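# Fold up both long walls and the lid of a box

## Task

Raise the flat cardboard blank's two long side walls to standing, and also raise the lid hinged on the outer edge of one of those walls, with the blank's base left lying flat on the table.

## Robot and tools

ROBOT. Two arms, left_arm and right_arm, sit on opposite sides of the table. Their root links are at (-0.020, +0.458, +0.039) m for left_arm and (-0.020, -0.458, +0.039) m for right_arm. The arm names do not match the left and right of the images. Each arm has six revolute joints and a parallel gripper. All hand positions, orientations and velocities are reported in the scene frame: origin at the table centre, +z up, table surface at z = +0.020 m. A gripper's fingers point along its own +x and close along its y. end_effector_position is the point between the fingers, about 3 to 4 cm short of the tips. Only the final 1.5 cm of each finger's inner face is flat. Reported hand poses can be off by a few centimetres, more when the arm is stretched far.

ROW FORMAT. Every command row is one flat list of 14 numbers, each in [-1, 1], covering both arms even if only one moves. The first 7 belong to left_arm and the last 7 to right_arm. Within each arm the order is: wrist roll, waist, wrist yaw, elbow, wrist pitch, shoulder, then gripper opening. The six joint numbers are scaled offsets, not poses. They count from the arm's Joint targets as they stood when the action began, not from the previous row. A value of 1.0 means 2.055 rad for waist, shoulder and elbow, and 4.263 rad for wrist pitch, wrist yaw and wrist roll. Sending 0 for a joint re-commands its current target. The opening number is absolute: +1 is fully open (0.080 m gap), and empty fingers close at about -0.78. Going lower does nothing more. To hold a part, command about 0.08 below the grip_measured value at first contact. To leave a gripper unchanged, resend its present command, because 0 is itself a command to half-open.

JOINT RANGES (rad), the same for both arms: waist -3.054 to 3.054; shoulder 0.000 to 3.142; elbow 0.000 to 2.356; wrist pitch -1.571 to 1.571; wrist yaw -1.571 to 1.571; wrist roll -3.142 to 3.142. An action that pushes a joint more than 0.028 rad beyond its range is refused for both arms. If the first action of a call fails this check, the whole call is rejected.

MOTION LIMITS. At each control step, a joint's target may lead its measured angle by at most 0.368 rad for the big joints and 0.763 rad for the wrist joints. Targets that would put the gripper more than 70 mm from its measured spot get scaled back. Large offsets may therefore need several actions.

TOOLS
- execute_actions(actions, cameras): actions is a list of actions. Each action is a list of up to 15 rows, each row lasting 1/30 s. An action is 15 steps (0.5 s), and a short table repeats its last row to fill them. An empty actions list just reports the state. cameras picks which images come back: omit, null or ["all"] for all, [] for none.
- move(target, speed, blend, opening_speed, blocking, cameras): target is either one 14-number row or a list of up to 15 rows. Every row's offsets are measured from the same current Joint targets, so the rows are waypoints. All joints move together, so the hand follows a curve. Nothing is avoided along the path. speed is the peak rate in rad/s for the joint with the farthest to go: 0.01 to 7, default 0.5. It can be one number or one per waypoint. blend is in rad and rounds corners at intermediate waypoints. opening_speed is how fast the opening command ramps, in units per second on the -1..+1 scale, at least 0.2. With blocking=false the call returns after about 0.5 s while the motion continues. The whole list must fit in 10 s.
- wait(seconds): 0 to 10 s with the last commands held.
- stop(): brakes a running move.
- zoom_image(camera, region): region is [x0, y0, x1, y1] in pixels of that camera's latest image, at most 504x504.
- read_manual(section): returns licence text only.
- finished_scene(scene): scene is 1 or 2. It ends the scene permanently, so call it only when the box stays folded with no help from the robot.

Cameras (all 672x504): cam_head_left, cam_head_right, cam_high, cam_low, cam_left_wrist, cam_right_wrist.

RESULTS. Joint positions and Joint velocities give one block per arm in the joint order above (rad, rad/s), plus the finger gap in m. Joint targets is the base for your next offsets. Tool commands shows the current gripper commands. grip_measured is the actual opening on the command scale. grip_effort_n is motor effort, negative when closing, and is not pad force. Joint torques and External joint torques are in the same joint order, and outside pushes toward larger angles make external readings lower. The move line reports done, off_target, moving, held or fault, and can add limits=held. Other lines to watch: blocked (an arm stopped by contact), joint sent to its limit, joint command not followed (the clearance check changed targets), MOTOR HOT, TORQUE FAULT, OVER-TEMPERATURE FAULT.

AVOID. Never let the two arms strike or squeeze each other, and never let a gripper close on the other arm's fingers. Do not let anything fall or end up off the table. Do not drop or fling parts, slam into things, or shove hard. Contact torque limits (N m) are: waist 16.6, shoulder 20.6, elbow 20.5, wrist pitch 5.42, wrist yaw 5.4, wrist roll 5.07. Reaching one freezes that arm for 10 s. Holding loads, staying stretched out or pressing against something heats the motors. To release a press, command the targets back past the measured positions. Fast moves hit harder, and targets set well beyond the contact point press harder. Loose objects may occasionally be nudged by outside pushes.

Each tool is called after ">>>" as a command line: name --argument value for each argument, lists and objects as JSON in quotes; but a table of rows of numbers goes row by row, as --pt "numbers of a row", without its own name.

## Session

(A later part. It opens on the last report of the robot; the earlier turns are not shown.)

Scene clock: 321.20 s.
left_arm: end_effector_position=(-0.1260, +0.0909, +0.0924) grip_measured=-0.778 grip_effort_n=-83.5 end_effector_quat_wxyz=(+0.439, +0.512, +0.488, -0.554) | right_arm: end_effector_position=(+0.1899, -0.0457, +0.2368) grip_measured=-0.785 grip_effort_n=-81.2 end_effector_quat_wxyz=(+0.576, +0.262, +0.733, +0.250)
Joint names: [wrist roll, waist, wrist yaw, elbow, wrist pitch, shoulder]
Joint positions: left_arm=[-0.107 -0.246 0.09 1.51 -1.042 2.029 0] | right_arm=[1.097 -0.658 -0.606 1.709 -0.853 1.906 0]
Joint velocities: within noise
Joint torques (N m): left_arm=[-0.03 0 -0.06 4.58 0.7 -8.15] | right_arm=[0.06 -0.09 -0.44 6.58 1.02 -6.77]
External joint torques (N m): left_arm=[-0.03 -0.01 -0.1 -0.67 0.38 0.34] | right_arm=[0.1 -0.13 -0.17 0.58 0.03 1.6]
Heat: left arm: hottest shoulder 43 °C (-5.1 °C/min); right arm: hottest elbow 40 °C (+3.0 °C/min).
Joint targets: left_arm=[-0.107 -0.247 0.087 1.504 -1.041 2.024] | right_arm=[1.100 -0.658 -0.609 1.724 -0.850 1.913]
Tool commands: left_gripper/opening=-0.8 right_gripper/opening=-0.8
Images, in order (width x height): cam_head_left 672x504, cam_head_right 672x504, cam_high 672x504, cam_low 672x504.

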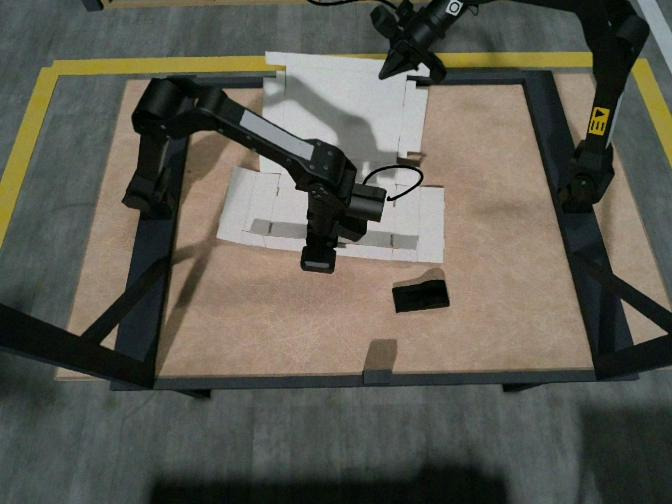

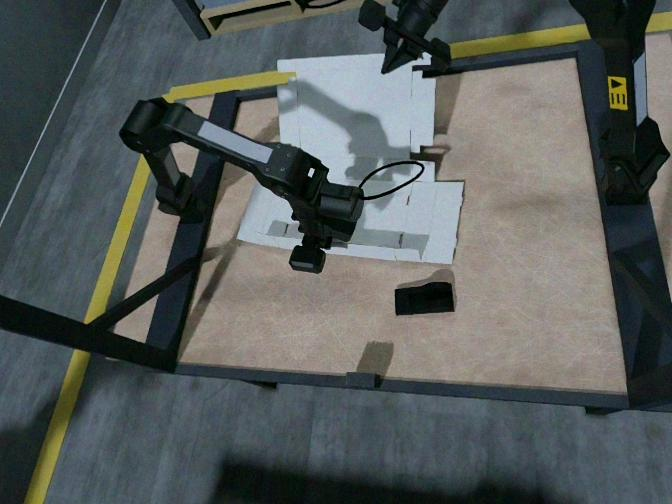

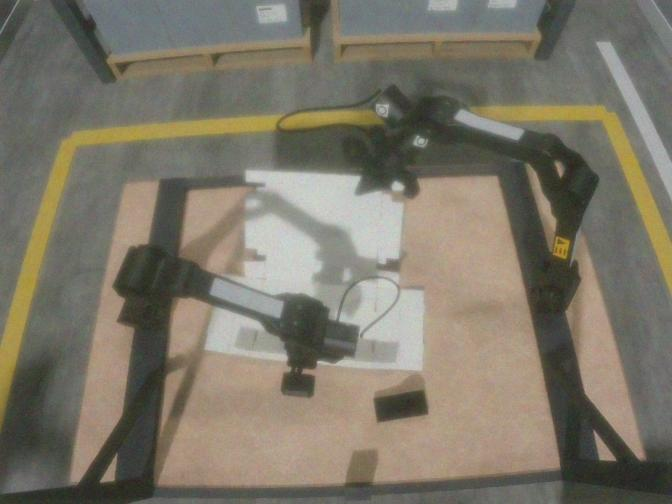

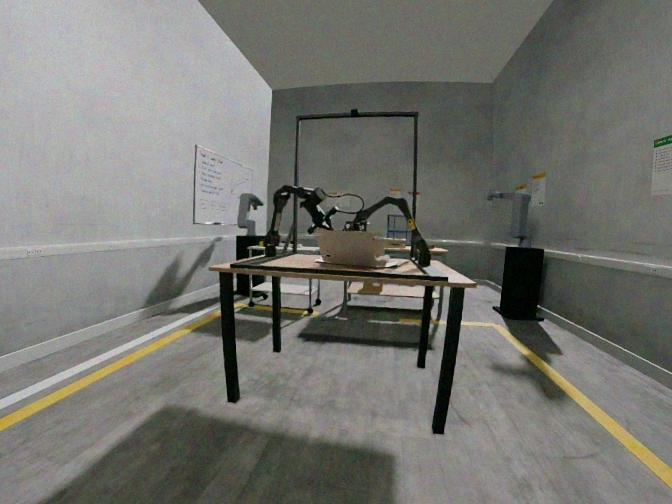

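>>> zoom_image --camera "cam_low" --region '[270, 180, 450, 290]'

>>> zoom_image --camera "cam_head_left" --region '[210, 20, 470, 290]'

Scaled by 2.800 from the camera's 672x504 image, which has a finer 960x720 frame.

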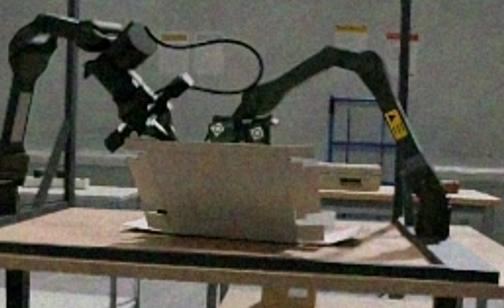

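Scaled by 1.867 from the camera's 672x504 image, which has a finer 960x720 frame.

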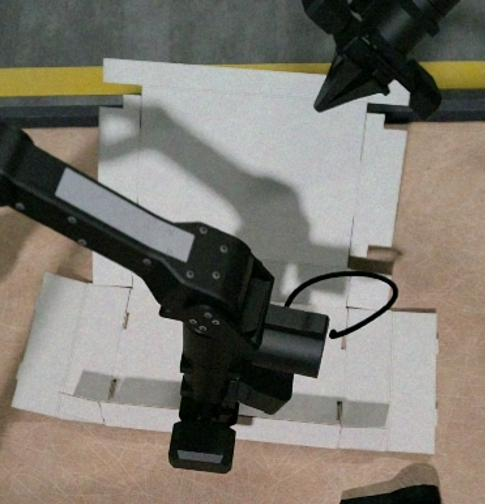

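>>> move --pt "0 0 0 0 0 0 -0.8 0 -0.05 0 0 -0.094 -0.195 -0.8" --pt "0 0 0 0 0 0 -0.8 0.117 -0.139 -0.145 -0.240 0.369 0.020 -0.8" --speed 0.9 --cameras '["cam_head_left","cam_low","cam_high"]'

>>> zoom_image --camera "cam_low" --region '[270, 180, 450, 290]'

Scene clock: 357.63 s.
left_arm: end_effector_position=(-0.1260, +0.0909, +0.0924) grip_measured=-0.778 grip_effort_n=-83.5 end_effector_quat_wxyz=(+0.439, +0.512, +0.488, -0.554) | right_arm: end_effector_position=(+0.2689, -0.0721, +0.2754) grip_measured=-0.785 grip_effort_n=-81.2 end_effector_quat_wxyz=(+0.420, +0.429, +0.569, +0.562)
Joint names: [wrist roll, waist, wrist yaw, elbow, wrist pitch, shoulder]
Joint positions: left_arm=[-0.107 -0.246 0.09 1.51 -1.042 2.029 0] | right_arm=[1.596 -0.942 -1.225 1.237 0.719 1.946 0]
Joint velocities: within noise
Joint torques (N m): left_arm=[0.05 -0.14 -0.03 4.66 0.71 -8.34] | right_arm=[0.04 -0.33 -0.11 4.25 1.29 -6.57]
External joint torques (N m): left_arm=[0.05 -0.23 -0.07 -0.62 0.39 0.23] | right_arm=[0.09 -0.38 -0.11 -1.51 0.06 1.82]
Heat: left arm: hottest shoulder 43 °C (-1.0 °C/min); right arm: hottest elbow 41 °C (+5.0 °C/min).
Joint targets: left_arm=[-0.107 -0.247 0.087 1.504 -1.041 2.024] | right_arm=[1.599 -0.944 -1.227 1.231 0.723 1.954]
move: done
Images, in order (width x height): cam_head_left 672x504, cam_high 672x504, cam_low 672x504.

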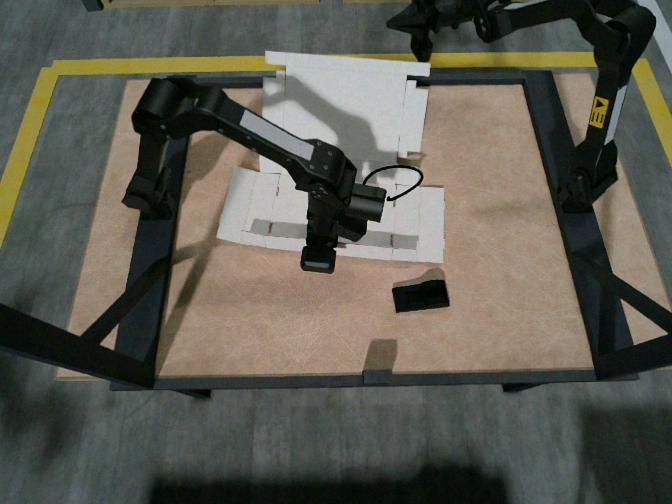

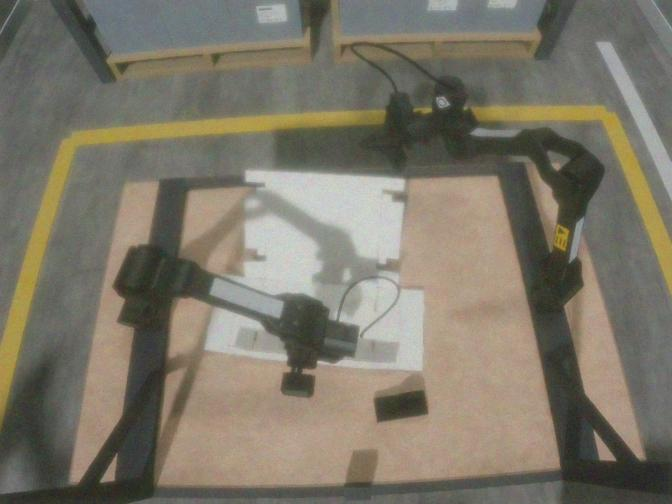

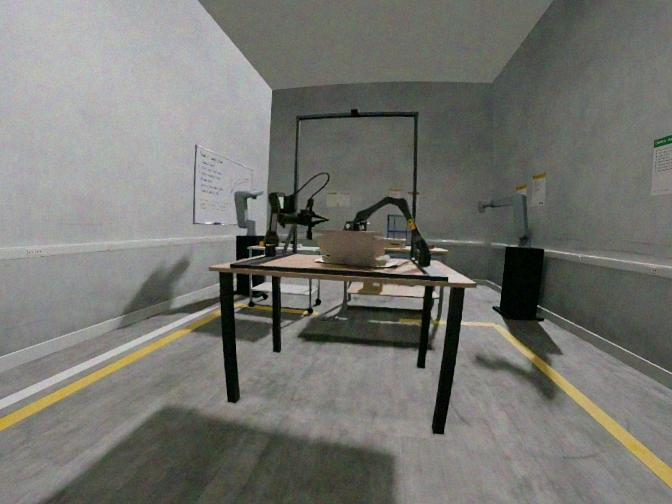

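Scaled by 2.800 from the camera's 672x504 image, which has a finer 960x720 frame.

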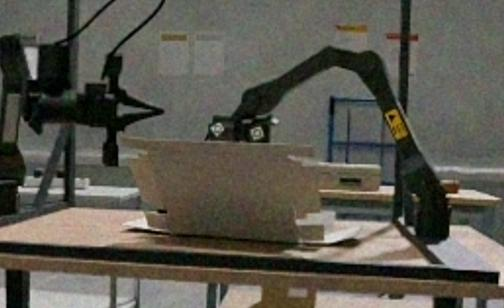

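>>> move --pt "0 0 0 0 0 0 -0.8 0 0 0 -0.060 0.113 0.174 -0.8" --pt "0 0 0 0 0 0 -0.8 0.012 0.067 0.032 -0.138 0.134 0.140 -0.8" --speed '[0.6,0.3]' --cameras '["cam_head_left","cam_low","cam_high"]'

>>> zoom_image --camera "cam_low" --region '[270, 180, 450, 290]'

Scene clock: 364.23 s.
left_arm: end_effector_position=(-0.1260, +0.0909, +0.0924) grip_measured=-0.778 grip_effort_n=-83.5 end_effector_quat_wxyz=(+0.439, +0.512, +0.488, -0.554) | right_arm: end_effector_position=(+0.2111, -0.0516, +0.1266) grip_measured=-0.785 grip_effort_n=-81.2 end_effector_quat_wxyz=(+0.407, +0.440, +0.589, +0.543)
Joint names: [wrist roll, waist, wrist yaw, elbow, wrist pitch, shoulder]
Joint positions: left_arm=[-0.107 -0.246 0.09 1.51 -1.042 2.029 0] | right_arm=[1.647 -0.808 -1.093 0.957 1.294 2.256 0]
Joint velocities: within noise
Joint torques (N m): left_arm=[-0.03 -0.1 0.01 4.83 0.74 -8.12] | right_arm=[0.06 0.05 0.05 2.16 1.13 -8.66]
External joint torques (N m): left_arm=[-0.04 -0.16 -0.04 -0.45 0.4 0.37] | right_arm=[0.11 0.11 0.06 -1.65 -0.15 -0.33]
Heat: left arm: hottest shoulder 43 °C (+0.0 °C/min); right arm: hottest elbow 40 °C (+3.0 °C/min).
Joint targets: left_arm=[-0.107 -0.247 0.087 1.504 -1.041 2.024] | right_arm=[1.650 -0.806 -1.091 0.948 1.295 2.242]
move: done
Images, in order (width x height): cam_head_left 672x504, cam_high 672x504, cam_low 672x504.

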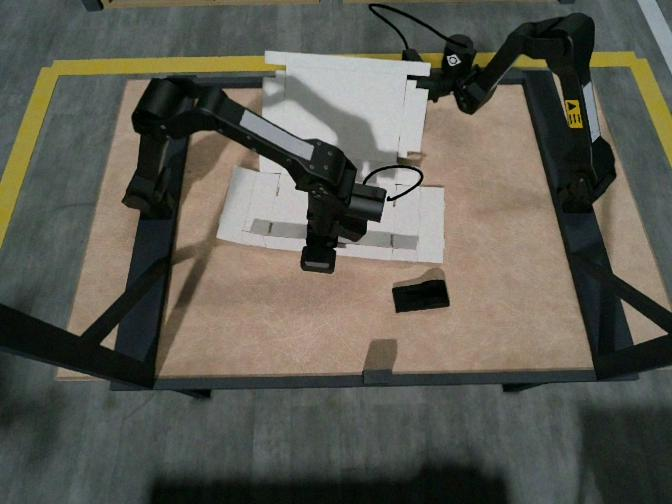

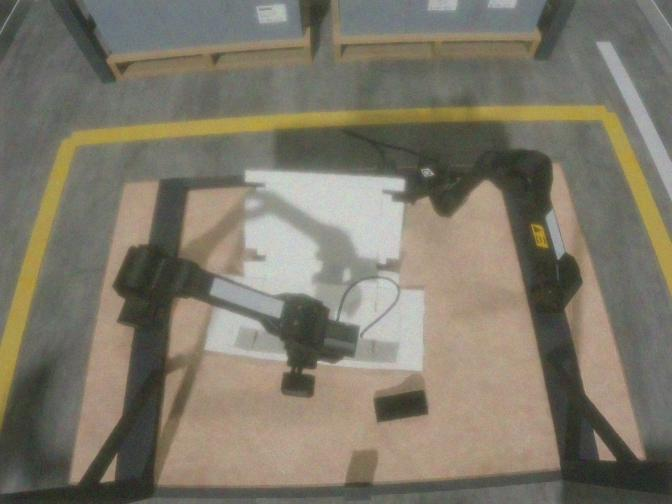

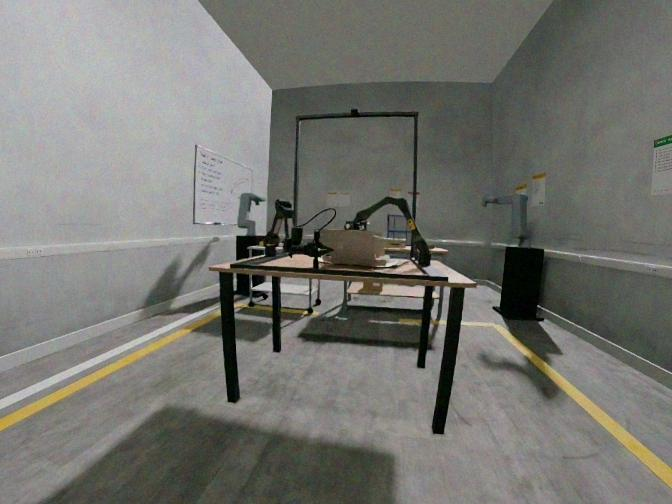

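Scaled by 2.800 from the camera's 672x504 image, which has a finer 960x720 frame.

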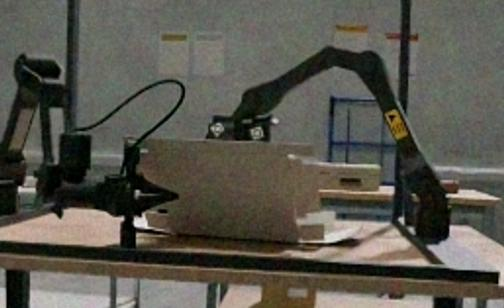

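>>> move --pt "0 0 0 0 0 0 -0.8 0 0.1232 0.0597 -0.017 -0.0458 -0.1114 -0.8" --pt "0 0 0 0 0 0 -0.8 -0.012 0.2245 0.1085 -0.0552 -0.0475 -0.1532 -0.8" --speed 0.25 --cameras '["cam_head_left","cam_head_right","cam_low","cam_high"]'

>>> zoom_image --camera "cam_low" --region '[270, 180, 450, 290]'

>>> zoom_image --camera "cam_head_left" --region '[210, 20, 470, 290]'

Scene clock: 373.63 s.
left_arm: end_effector_position=(-0.1281, +0.0915, +0.0924) grip_measured=-0.778 grip_effort_n=-83.5 end_effector_quat_wxyz=(+0.438, +0.514, +0.486, -0.555) | right_arm: end_effector_position=(+0.0614, +0.0137, +0.1919) grip_measured=-0.785 grip_effort_n=-81.2 end_effector_quat_wxyz=(+0.424, +0.434, +0.578, +0.546)
Joint names: [wrist roll, waist, wrist yaw, elbow, wrist pitch, shoulder]
Joint positions: left_arm=[-0.107 -0.252 0.09 1.51 -1.042 2.029 0] | right_arm=[1.604 -0.356 -0.623 0.839 1.09 1.948 0]
Joint velocities: within noise
Joint torques (N m): left_arm=[-0.01 0.57 -0.08 4.69 0.72 -8.13] | right_arm=[-0.22 0.69 -0.25 3.39 1.45 -8.65]
External joint torques (N m): left_arm=[-0.02 0.51 -0.12 -0.61 0.38 0.39] | right_arm=[-0.17 0.66 -0.25 -1.45 -0.05 -1.15]
Heat: left arm: hottest shoulder 44 °C (+1.0 °C/min); right arm: hottest shoulder 39 °C (+5.0 °C/min).
Joint targets: left_arm=[-0.107 -0.246 0.087 1.504 -1.041 2.024] | right_arm=[1.599 -0.345 -0.628 0.834 1.092 1.927]
move: done
Images, in order (width x height): cam_head_left 672x504, cam_head_right 672x504, cam_high 672x504, cam_low 672x504.

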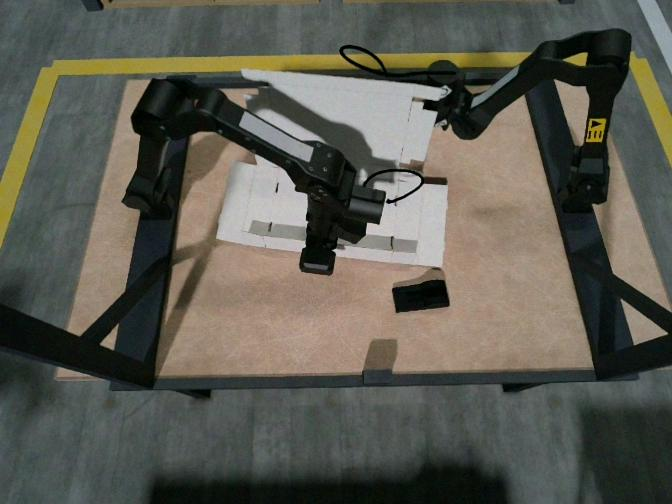

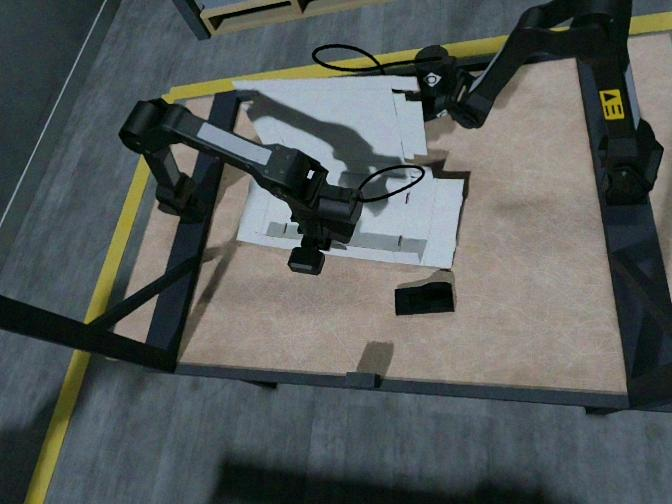

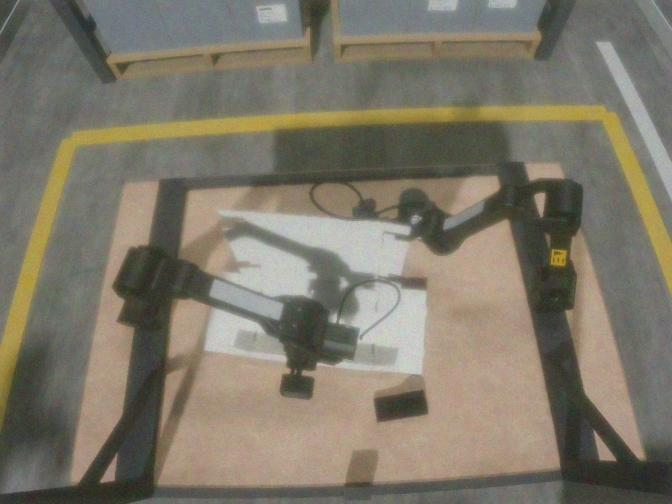

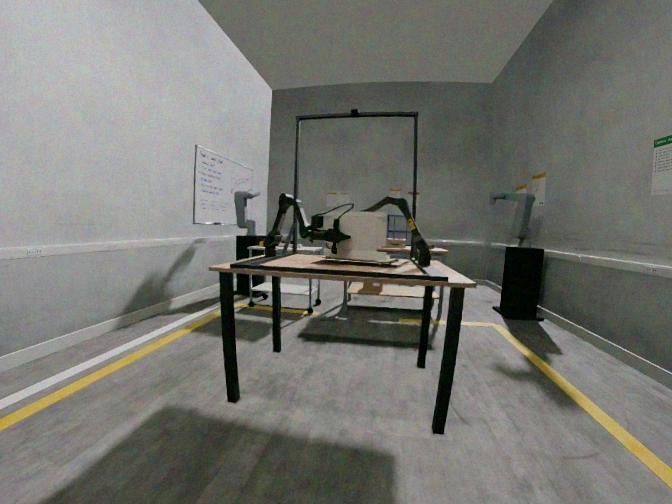

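Scaled by 2.800 from the camera's 672x504 image, which has a finer 960x720 frame.

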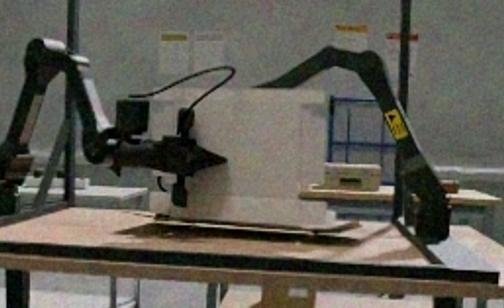

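Scaled by 1.867 from the camera's 672x504 image, which has a finer 960x720 frame.

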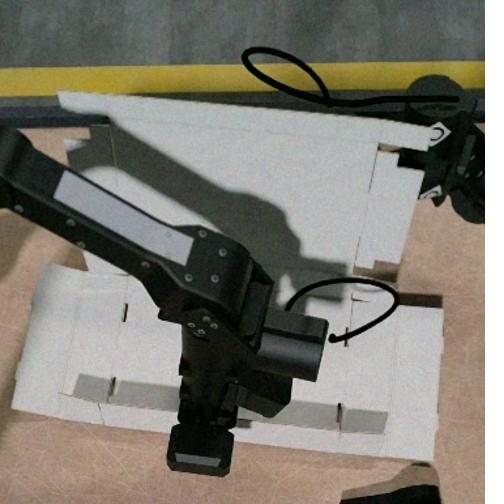

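>>> move --target '[0,0,0,0,0,0,-0.8,0,0.0805,0.0386,0.0056,-0.0099,-0.0153,-0.8]' --speed 0.2 --cameras '["cam_head_left","cam_head_right","cam_low","cam_high"]'

>>> zoom_image --camera "cam_low" --region '[270, 180, 450, 290]'

>>> zoom_image --camera "cam_head_left" --region '[210, 20, 470, 290]'

>>> zoom_image --camera "cam_head_right" --region '[210, 20, 470, 290]'

Scene clock: 381.43 s.
left_arm: end_effector_position=(-0.1375, +0.0948, +0.0927) grip_measured=-0.778 grip_effort_n=-83.5 end_effector_quat_wxyz=(+0.425, +0.516, +0.485, -0.564) | right_arm: end_effector_position=(+0.0128, +0.0270, +0.1980) grip_measured=-0.785 grip_effort_n=-81.2 end_effector_quat_wxyz=(+0.434, +0.433, +0.573, +0.544)
Joint names: [wrist roll, waist, wrist yaw, elbow, wrist pitch, shoulder]
Joint positions: left_arm=[-0.1 -0.271 0.109 1.51 -1.045 2.029 0] | right_arm=[1.591 -0.204 -0.455 0.839 1.048 1.916 0]
Joint velocities: within noise
Joint torques (N m): left_arm=[-0.2 2.53 -0.67 4.54 0.85 -8.21] | right_arm=[0.22 2.14 -0.38 4.73 1.46 -8.54]
External joint torques (N m): left_arm=[-0.2 2.45 -0.72 -0.72 0.52 0.28] | right_arm=[0.27 2.13 -0.37 -0.28 -0.08 -1.13]
Heat: left arm: hottest shoulder 44 °C (+1.0 °C/min); right arm: hottest shoulder 40 °C (+5.0 °C/min).
Joint targets: left_arm=[-0.107 -0.247 0.087 1.504 -1.041 2.024] | right_arm=[1.599 -0.179 -0.464 0.845 1.050 1.896]
move: done
Images, in order (width x height): cam_head_left 672x504, cam_head_right 672x504, cam_high 672x504, cam_low 672x504.

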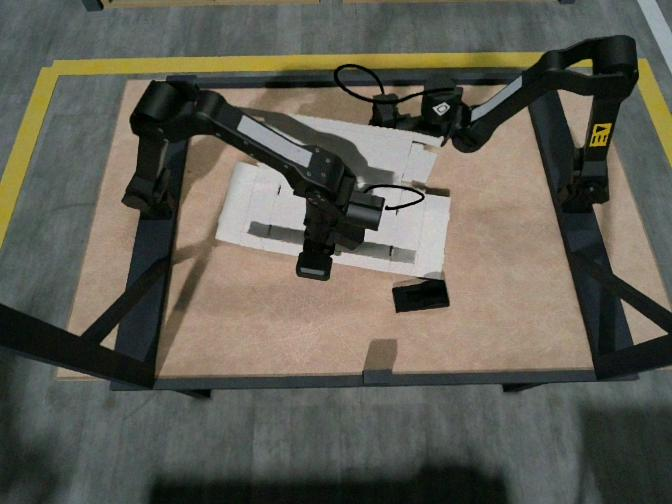

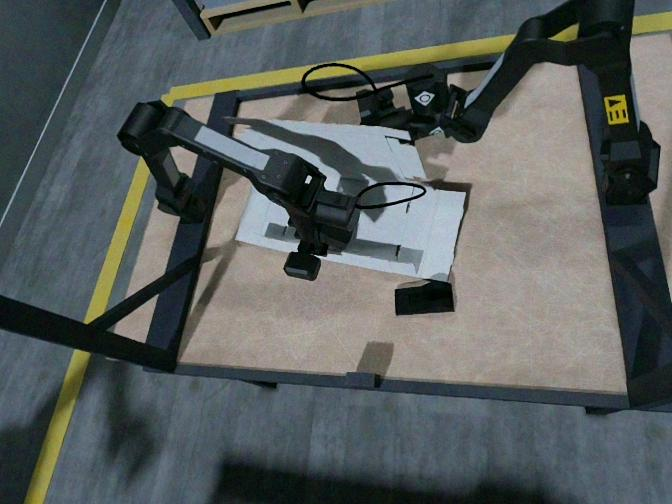

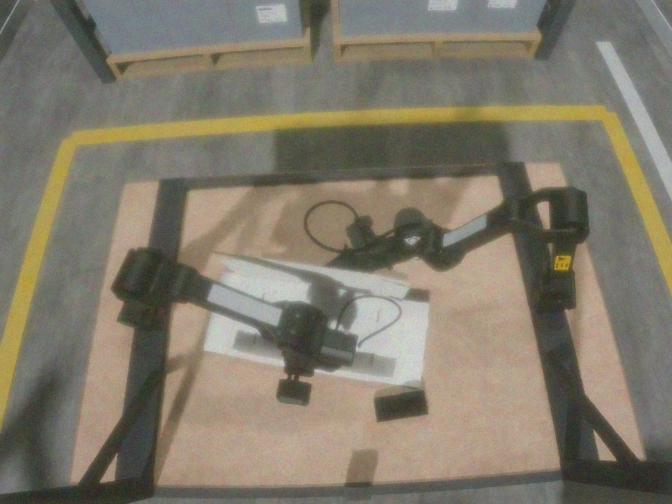

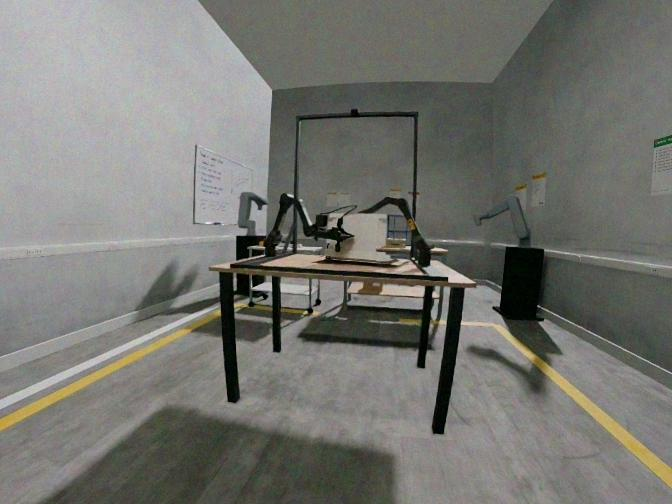

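Scaled by 2.800 from the camera's 672x504 image, which has a finer 960x720 frame.

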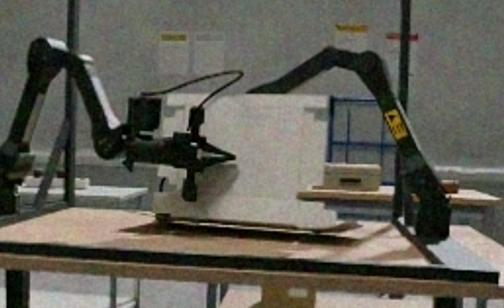

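Scaled by 1.867 from the camera's 672x504 image, which has a finer 960x720 frame.

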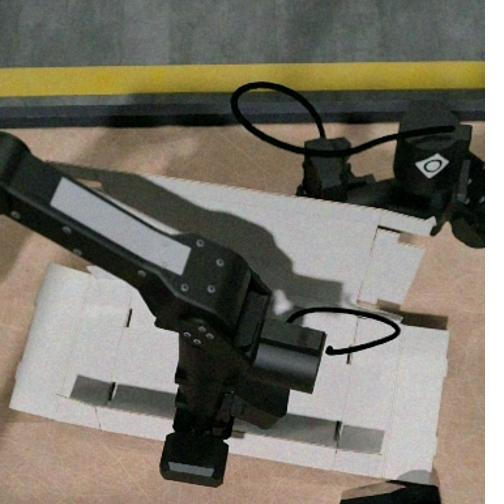

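Scaled by 1.867 from the camera's 672x504 image, which has a finer 960x720 frame.

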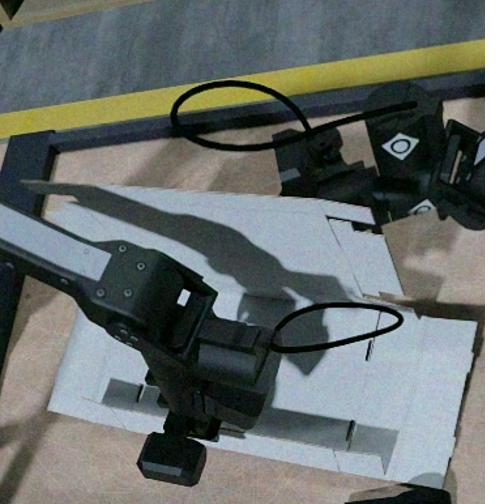

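>>> move --target '[0,0,0,0,0,0,-0.8,0,0.0568,0.0277,0.0114,-0.0017,0.0073,-0.8]' --speed 0.2 --cameras '["cam_head_left","cam_head_right","cam_low","cam_high"]'

>>> zoom_image --camera "cam_low" --region '[270, 180, 450, 290]'

>>> zoom_image --camera "cam_head_left" --region '[210, 20, 470, 290]'

>>> zoom_image --camera "cam_high" --region '[190, 170, 450, 440]'

Scene clock: 392.07 s.
left_arm: end_effector_position=(-0.1448, +0.0986, +0.0925) grip_measured=-0.778 grip_effort_n=-83.5 end_effector_quat_wxyz=(+0.414, +0.517, +0.488, -0.569) | right_arm: end_effector_position=(-0.0177, +0.0352, +0.2005) grip_measured=-0.785 grip_effort_n=-81.2 end_effector_quat_wxyz=(+0.442, +0.438, +0.565, +0.542)
Joint names: [wrist roll, waist, wrist yaw, elbow, wrist pitch, shoulder]
Joint positions: left_arm=[-0.099 -0.284 0.127 1.508 -1.048 2.029 0] | right_arm=[1.585 -0.104 -0.332 0.85 1.04 1.915 0]
Joint velocities: within noise
Joint torques (N m): left_arm=[-0.23 4.05 -1.21 4.89 1.06 -8.13] | right_arm=[0.42 3.34 -0.55 5.96 1.55 -7.01]
External joint torques (N m): left_arm=[-0.24 4 -1.27 -0.35 0.76 0.37] | right_arm=[0.47 3.41 -0.55 0.94 -0.01 0.44]
Heat: left arm: hottest shoulder 44 °C (+1.0 °C/min); right arm: hottest shoulder 38 °C (+3.0 °C/min).
Joint targets: left_arm=[-0.107 -0.247 0.087 1.504 -1.041 2.024] | right_arm=[1.599 -0.062 -0.346 0.869 1.043 1.911]
move: off_target (left_arm, right_arm); left_arm: the wrist yaw is farthest, 0.040 rad from its target; right_arm: the waist is farthest, 0.042 rad from its target
Images, in order (width x height): cam_head_left 672x504, cam_head_right 672x504, cam_high 672x504, cam_low 672x504.

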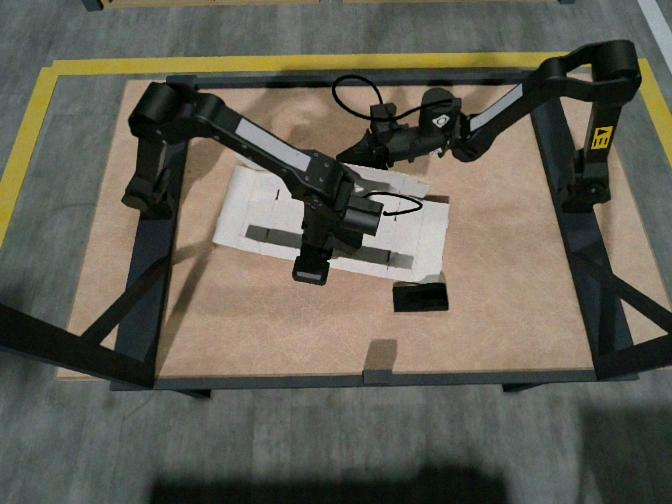

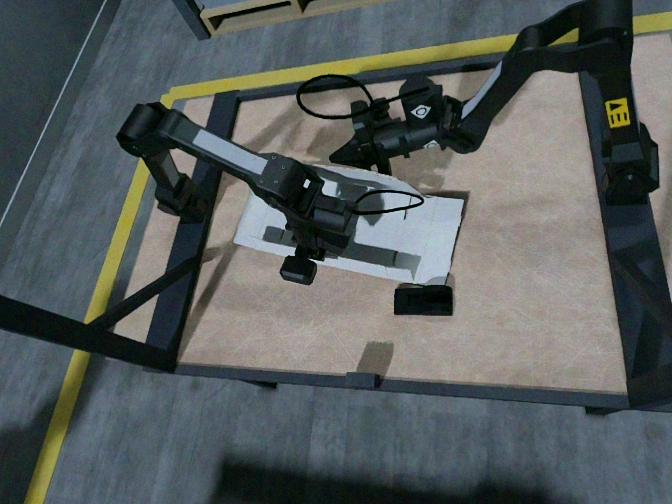

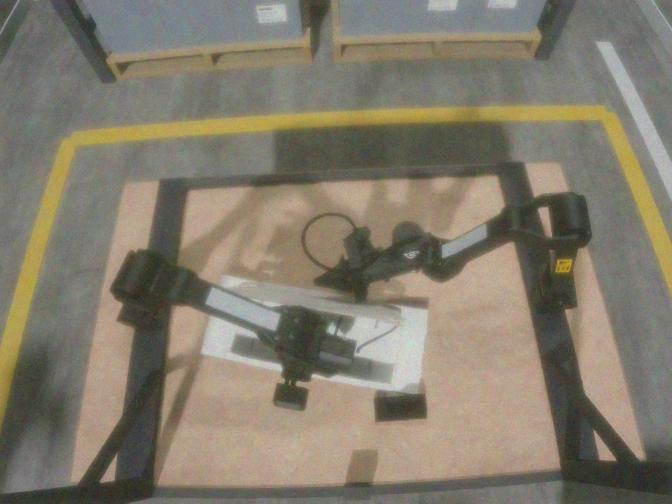

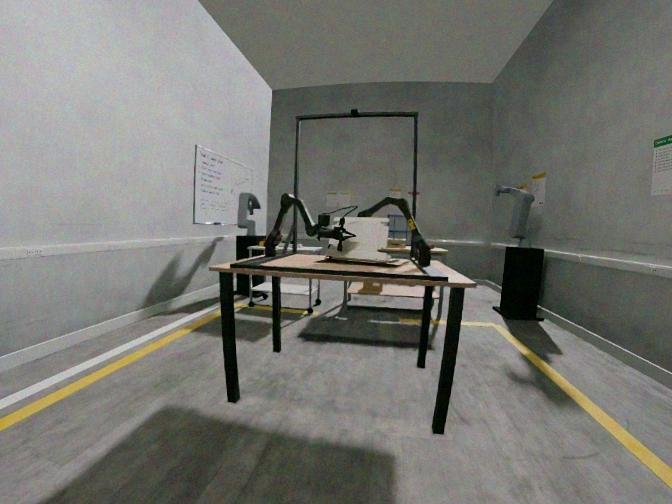

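Scaled by 2.800 from the camera's 672x504 image, which has a finer 960x720 frame.

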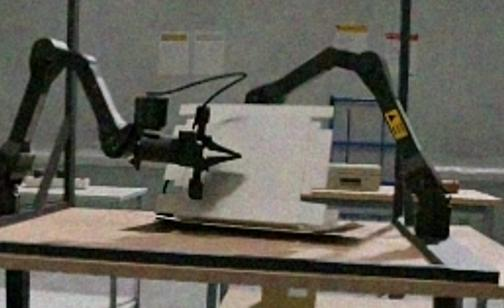

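Scaled by 1.867 from the camera's 672x504 image, which has a finer 960x720 frame.

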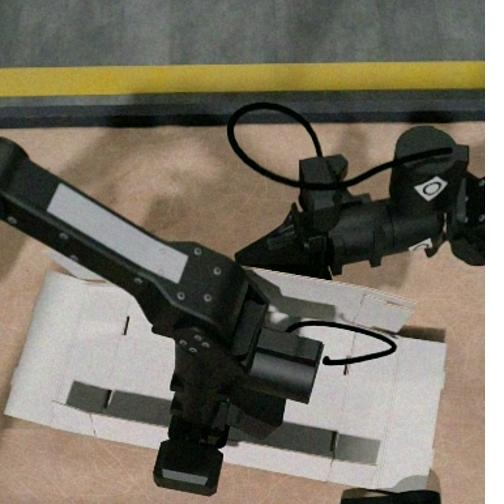

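Scaled by 1.867 from the camera's 672x504 image, which has a finer 960x720 frame.

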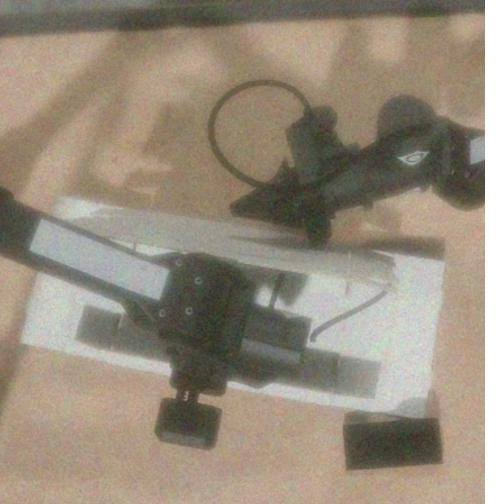

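>>> move --target '[0,0,0,0,0,0,-0.8,0,-0.1377,-0.0662,-0.017,0.0115,0.0078,-0.8]' --speed 0.2 --cameras '["cam_head_left","cam_head_right","cam_low","cam_high"]'

>>> zoom_image --camera "cam_low" --region '[270, 180, 450, 290]'

>>> zoom_image --camera "cam_head_left" --region '[210, 20, 470, 290]'

>>> zoom_image --camera "cam_high" --region '[190, 170, 450, 440]'

Scene clock: 398.73 s.
left_arm: end_effector_position=(-0.1269, +0.0915, +0.0919) grip_measured=-0.778 grip_effort_n=-83.5 end_effector_quat_wxyz=(+0.438, +0.512, +0.488, -0.555) | right_arm: end_effector_position=(+0.0555, +0.0128, +0.2049) grip_measured=-0.785 grip_effort_n=-81.2 end_effector_quat_wxyz=(+0.419, +0.431, +0.569, +0.561)
Joint names: [wrist roll, waist, wrist yaw, elbow, wrist pitch, shoulder]
Joint positions: left_arm=[-0.105 -0.248 0.093 1.508 -1.041 2.029 0] | right_arm=[1.596 -0.345 -0.627 0.839 1.087 1.918 0]
Joint velocities: within noise
Joint torques (N m): left_arm=[-0.05 0.09 -0.14 4.99 0.61 -8.13] | right_arm=[0.05 -0.04 -0.09 3.49 1.59 -5.55]
External joint torques (N m): left_arm=[-0.05 0.03 -0.19 -0.37 0.27 0.51] | right_arm=[0.1 -0.02 -0.1 -1.45 0.1 1.86]
Heat: left arm: hottest shoulder 44 °C (+1.0 °C/min); right arm: hottest shoulder 38 °C (+2.0 °C/min).
Joint targets: left_arm=[-0.107 -0.246 0.087 1.504 -1.041 2.024] | right_arm=[1.598 -0.345 -0.628 0.834 1.092 1.927]
move: done
Images, in order (width x height): cam_head_left 672x504, cam_head_right 672x504, cam_high 672x504, cam_low 672x504.

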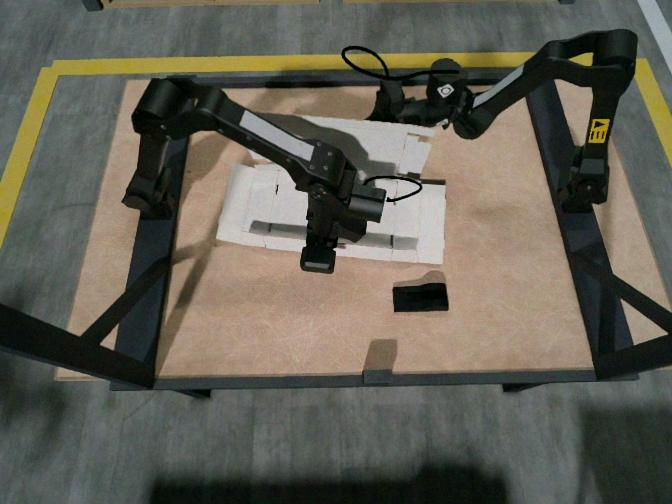

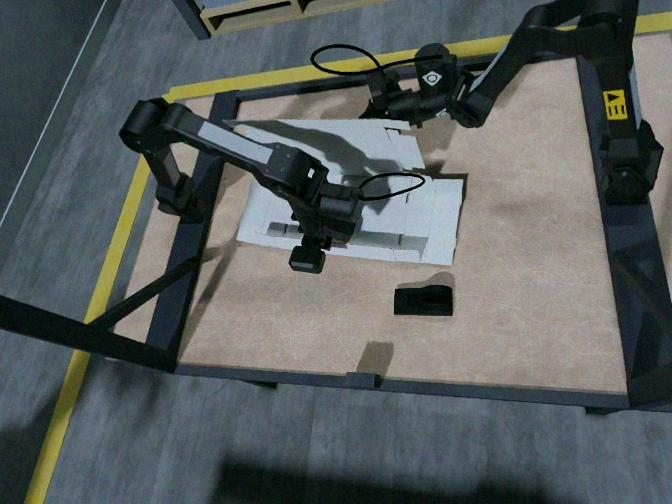

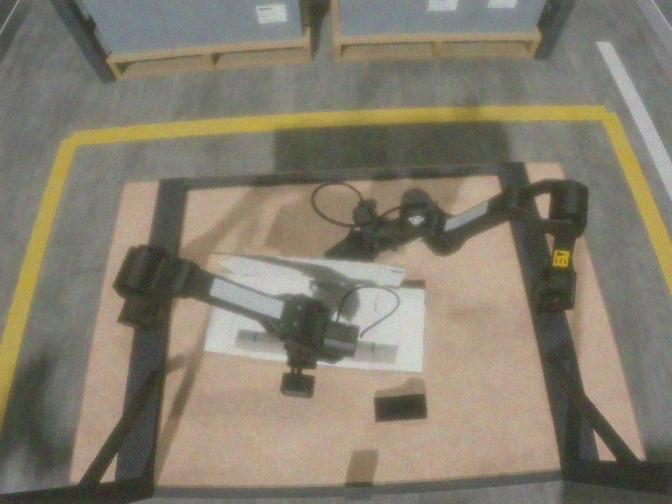

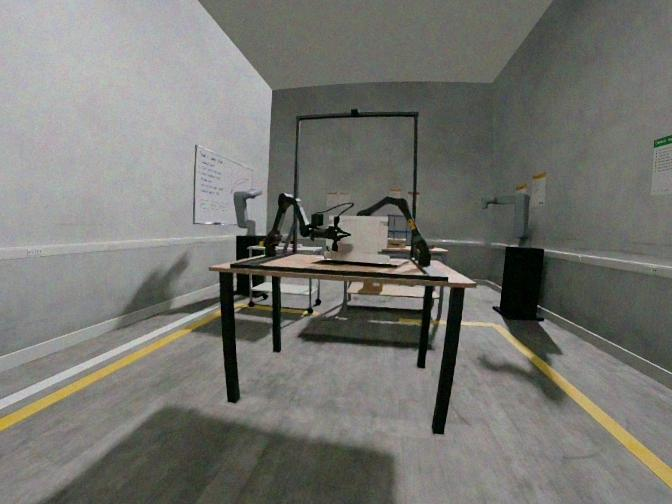

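Scaled by 2.800 from the camera's 672x504 image, which has a finer 960x720 frame.

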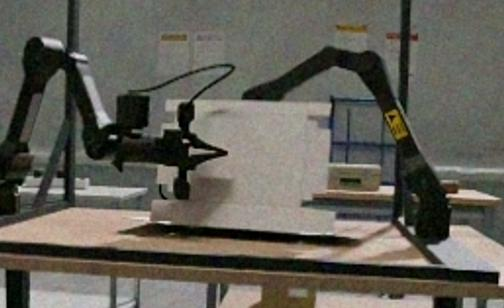

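Scaled by 1.867 from the camera's 672x504 image, which has a finer 960x720 frame.

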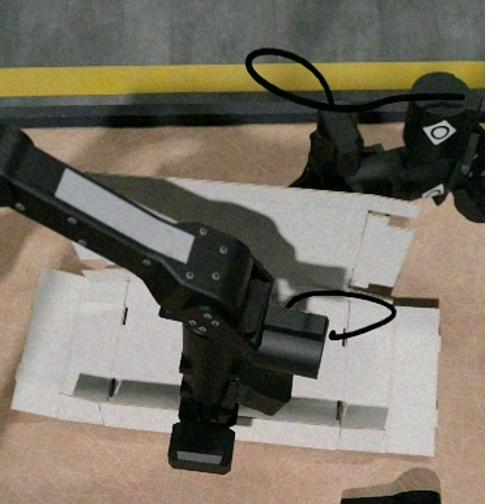

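Scaled by 1.867 from the camera's 672x504 image, which has a finer 960x720 frame.

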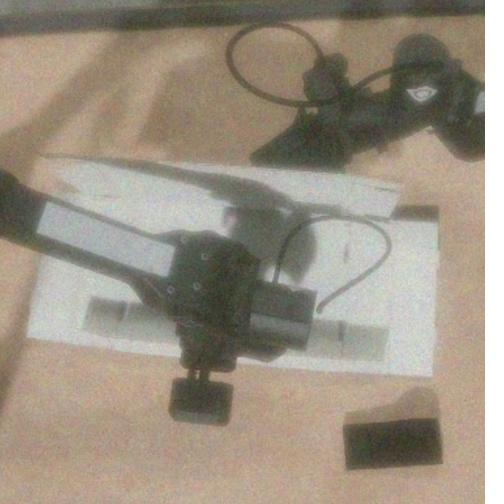

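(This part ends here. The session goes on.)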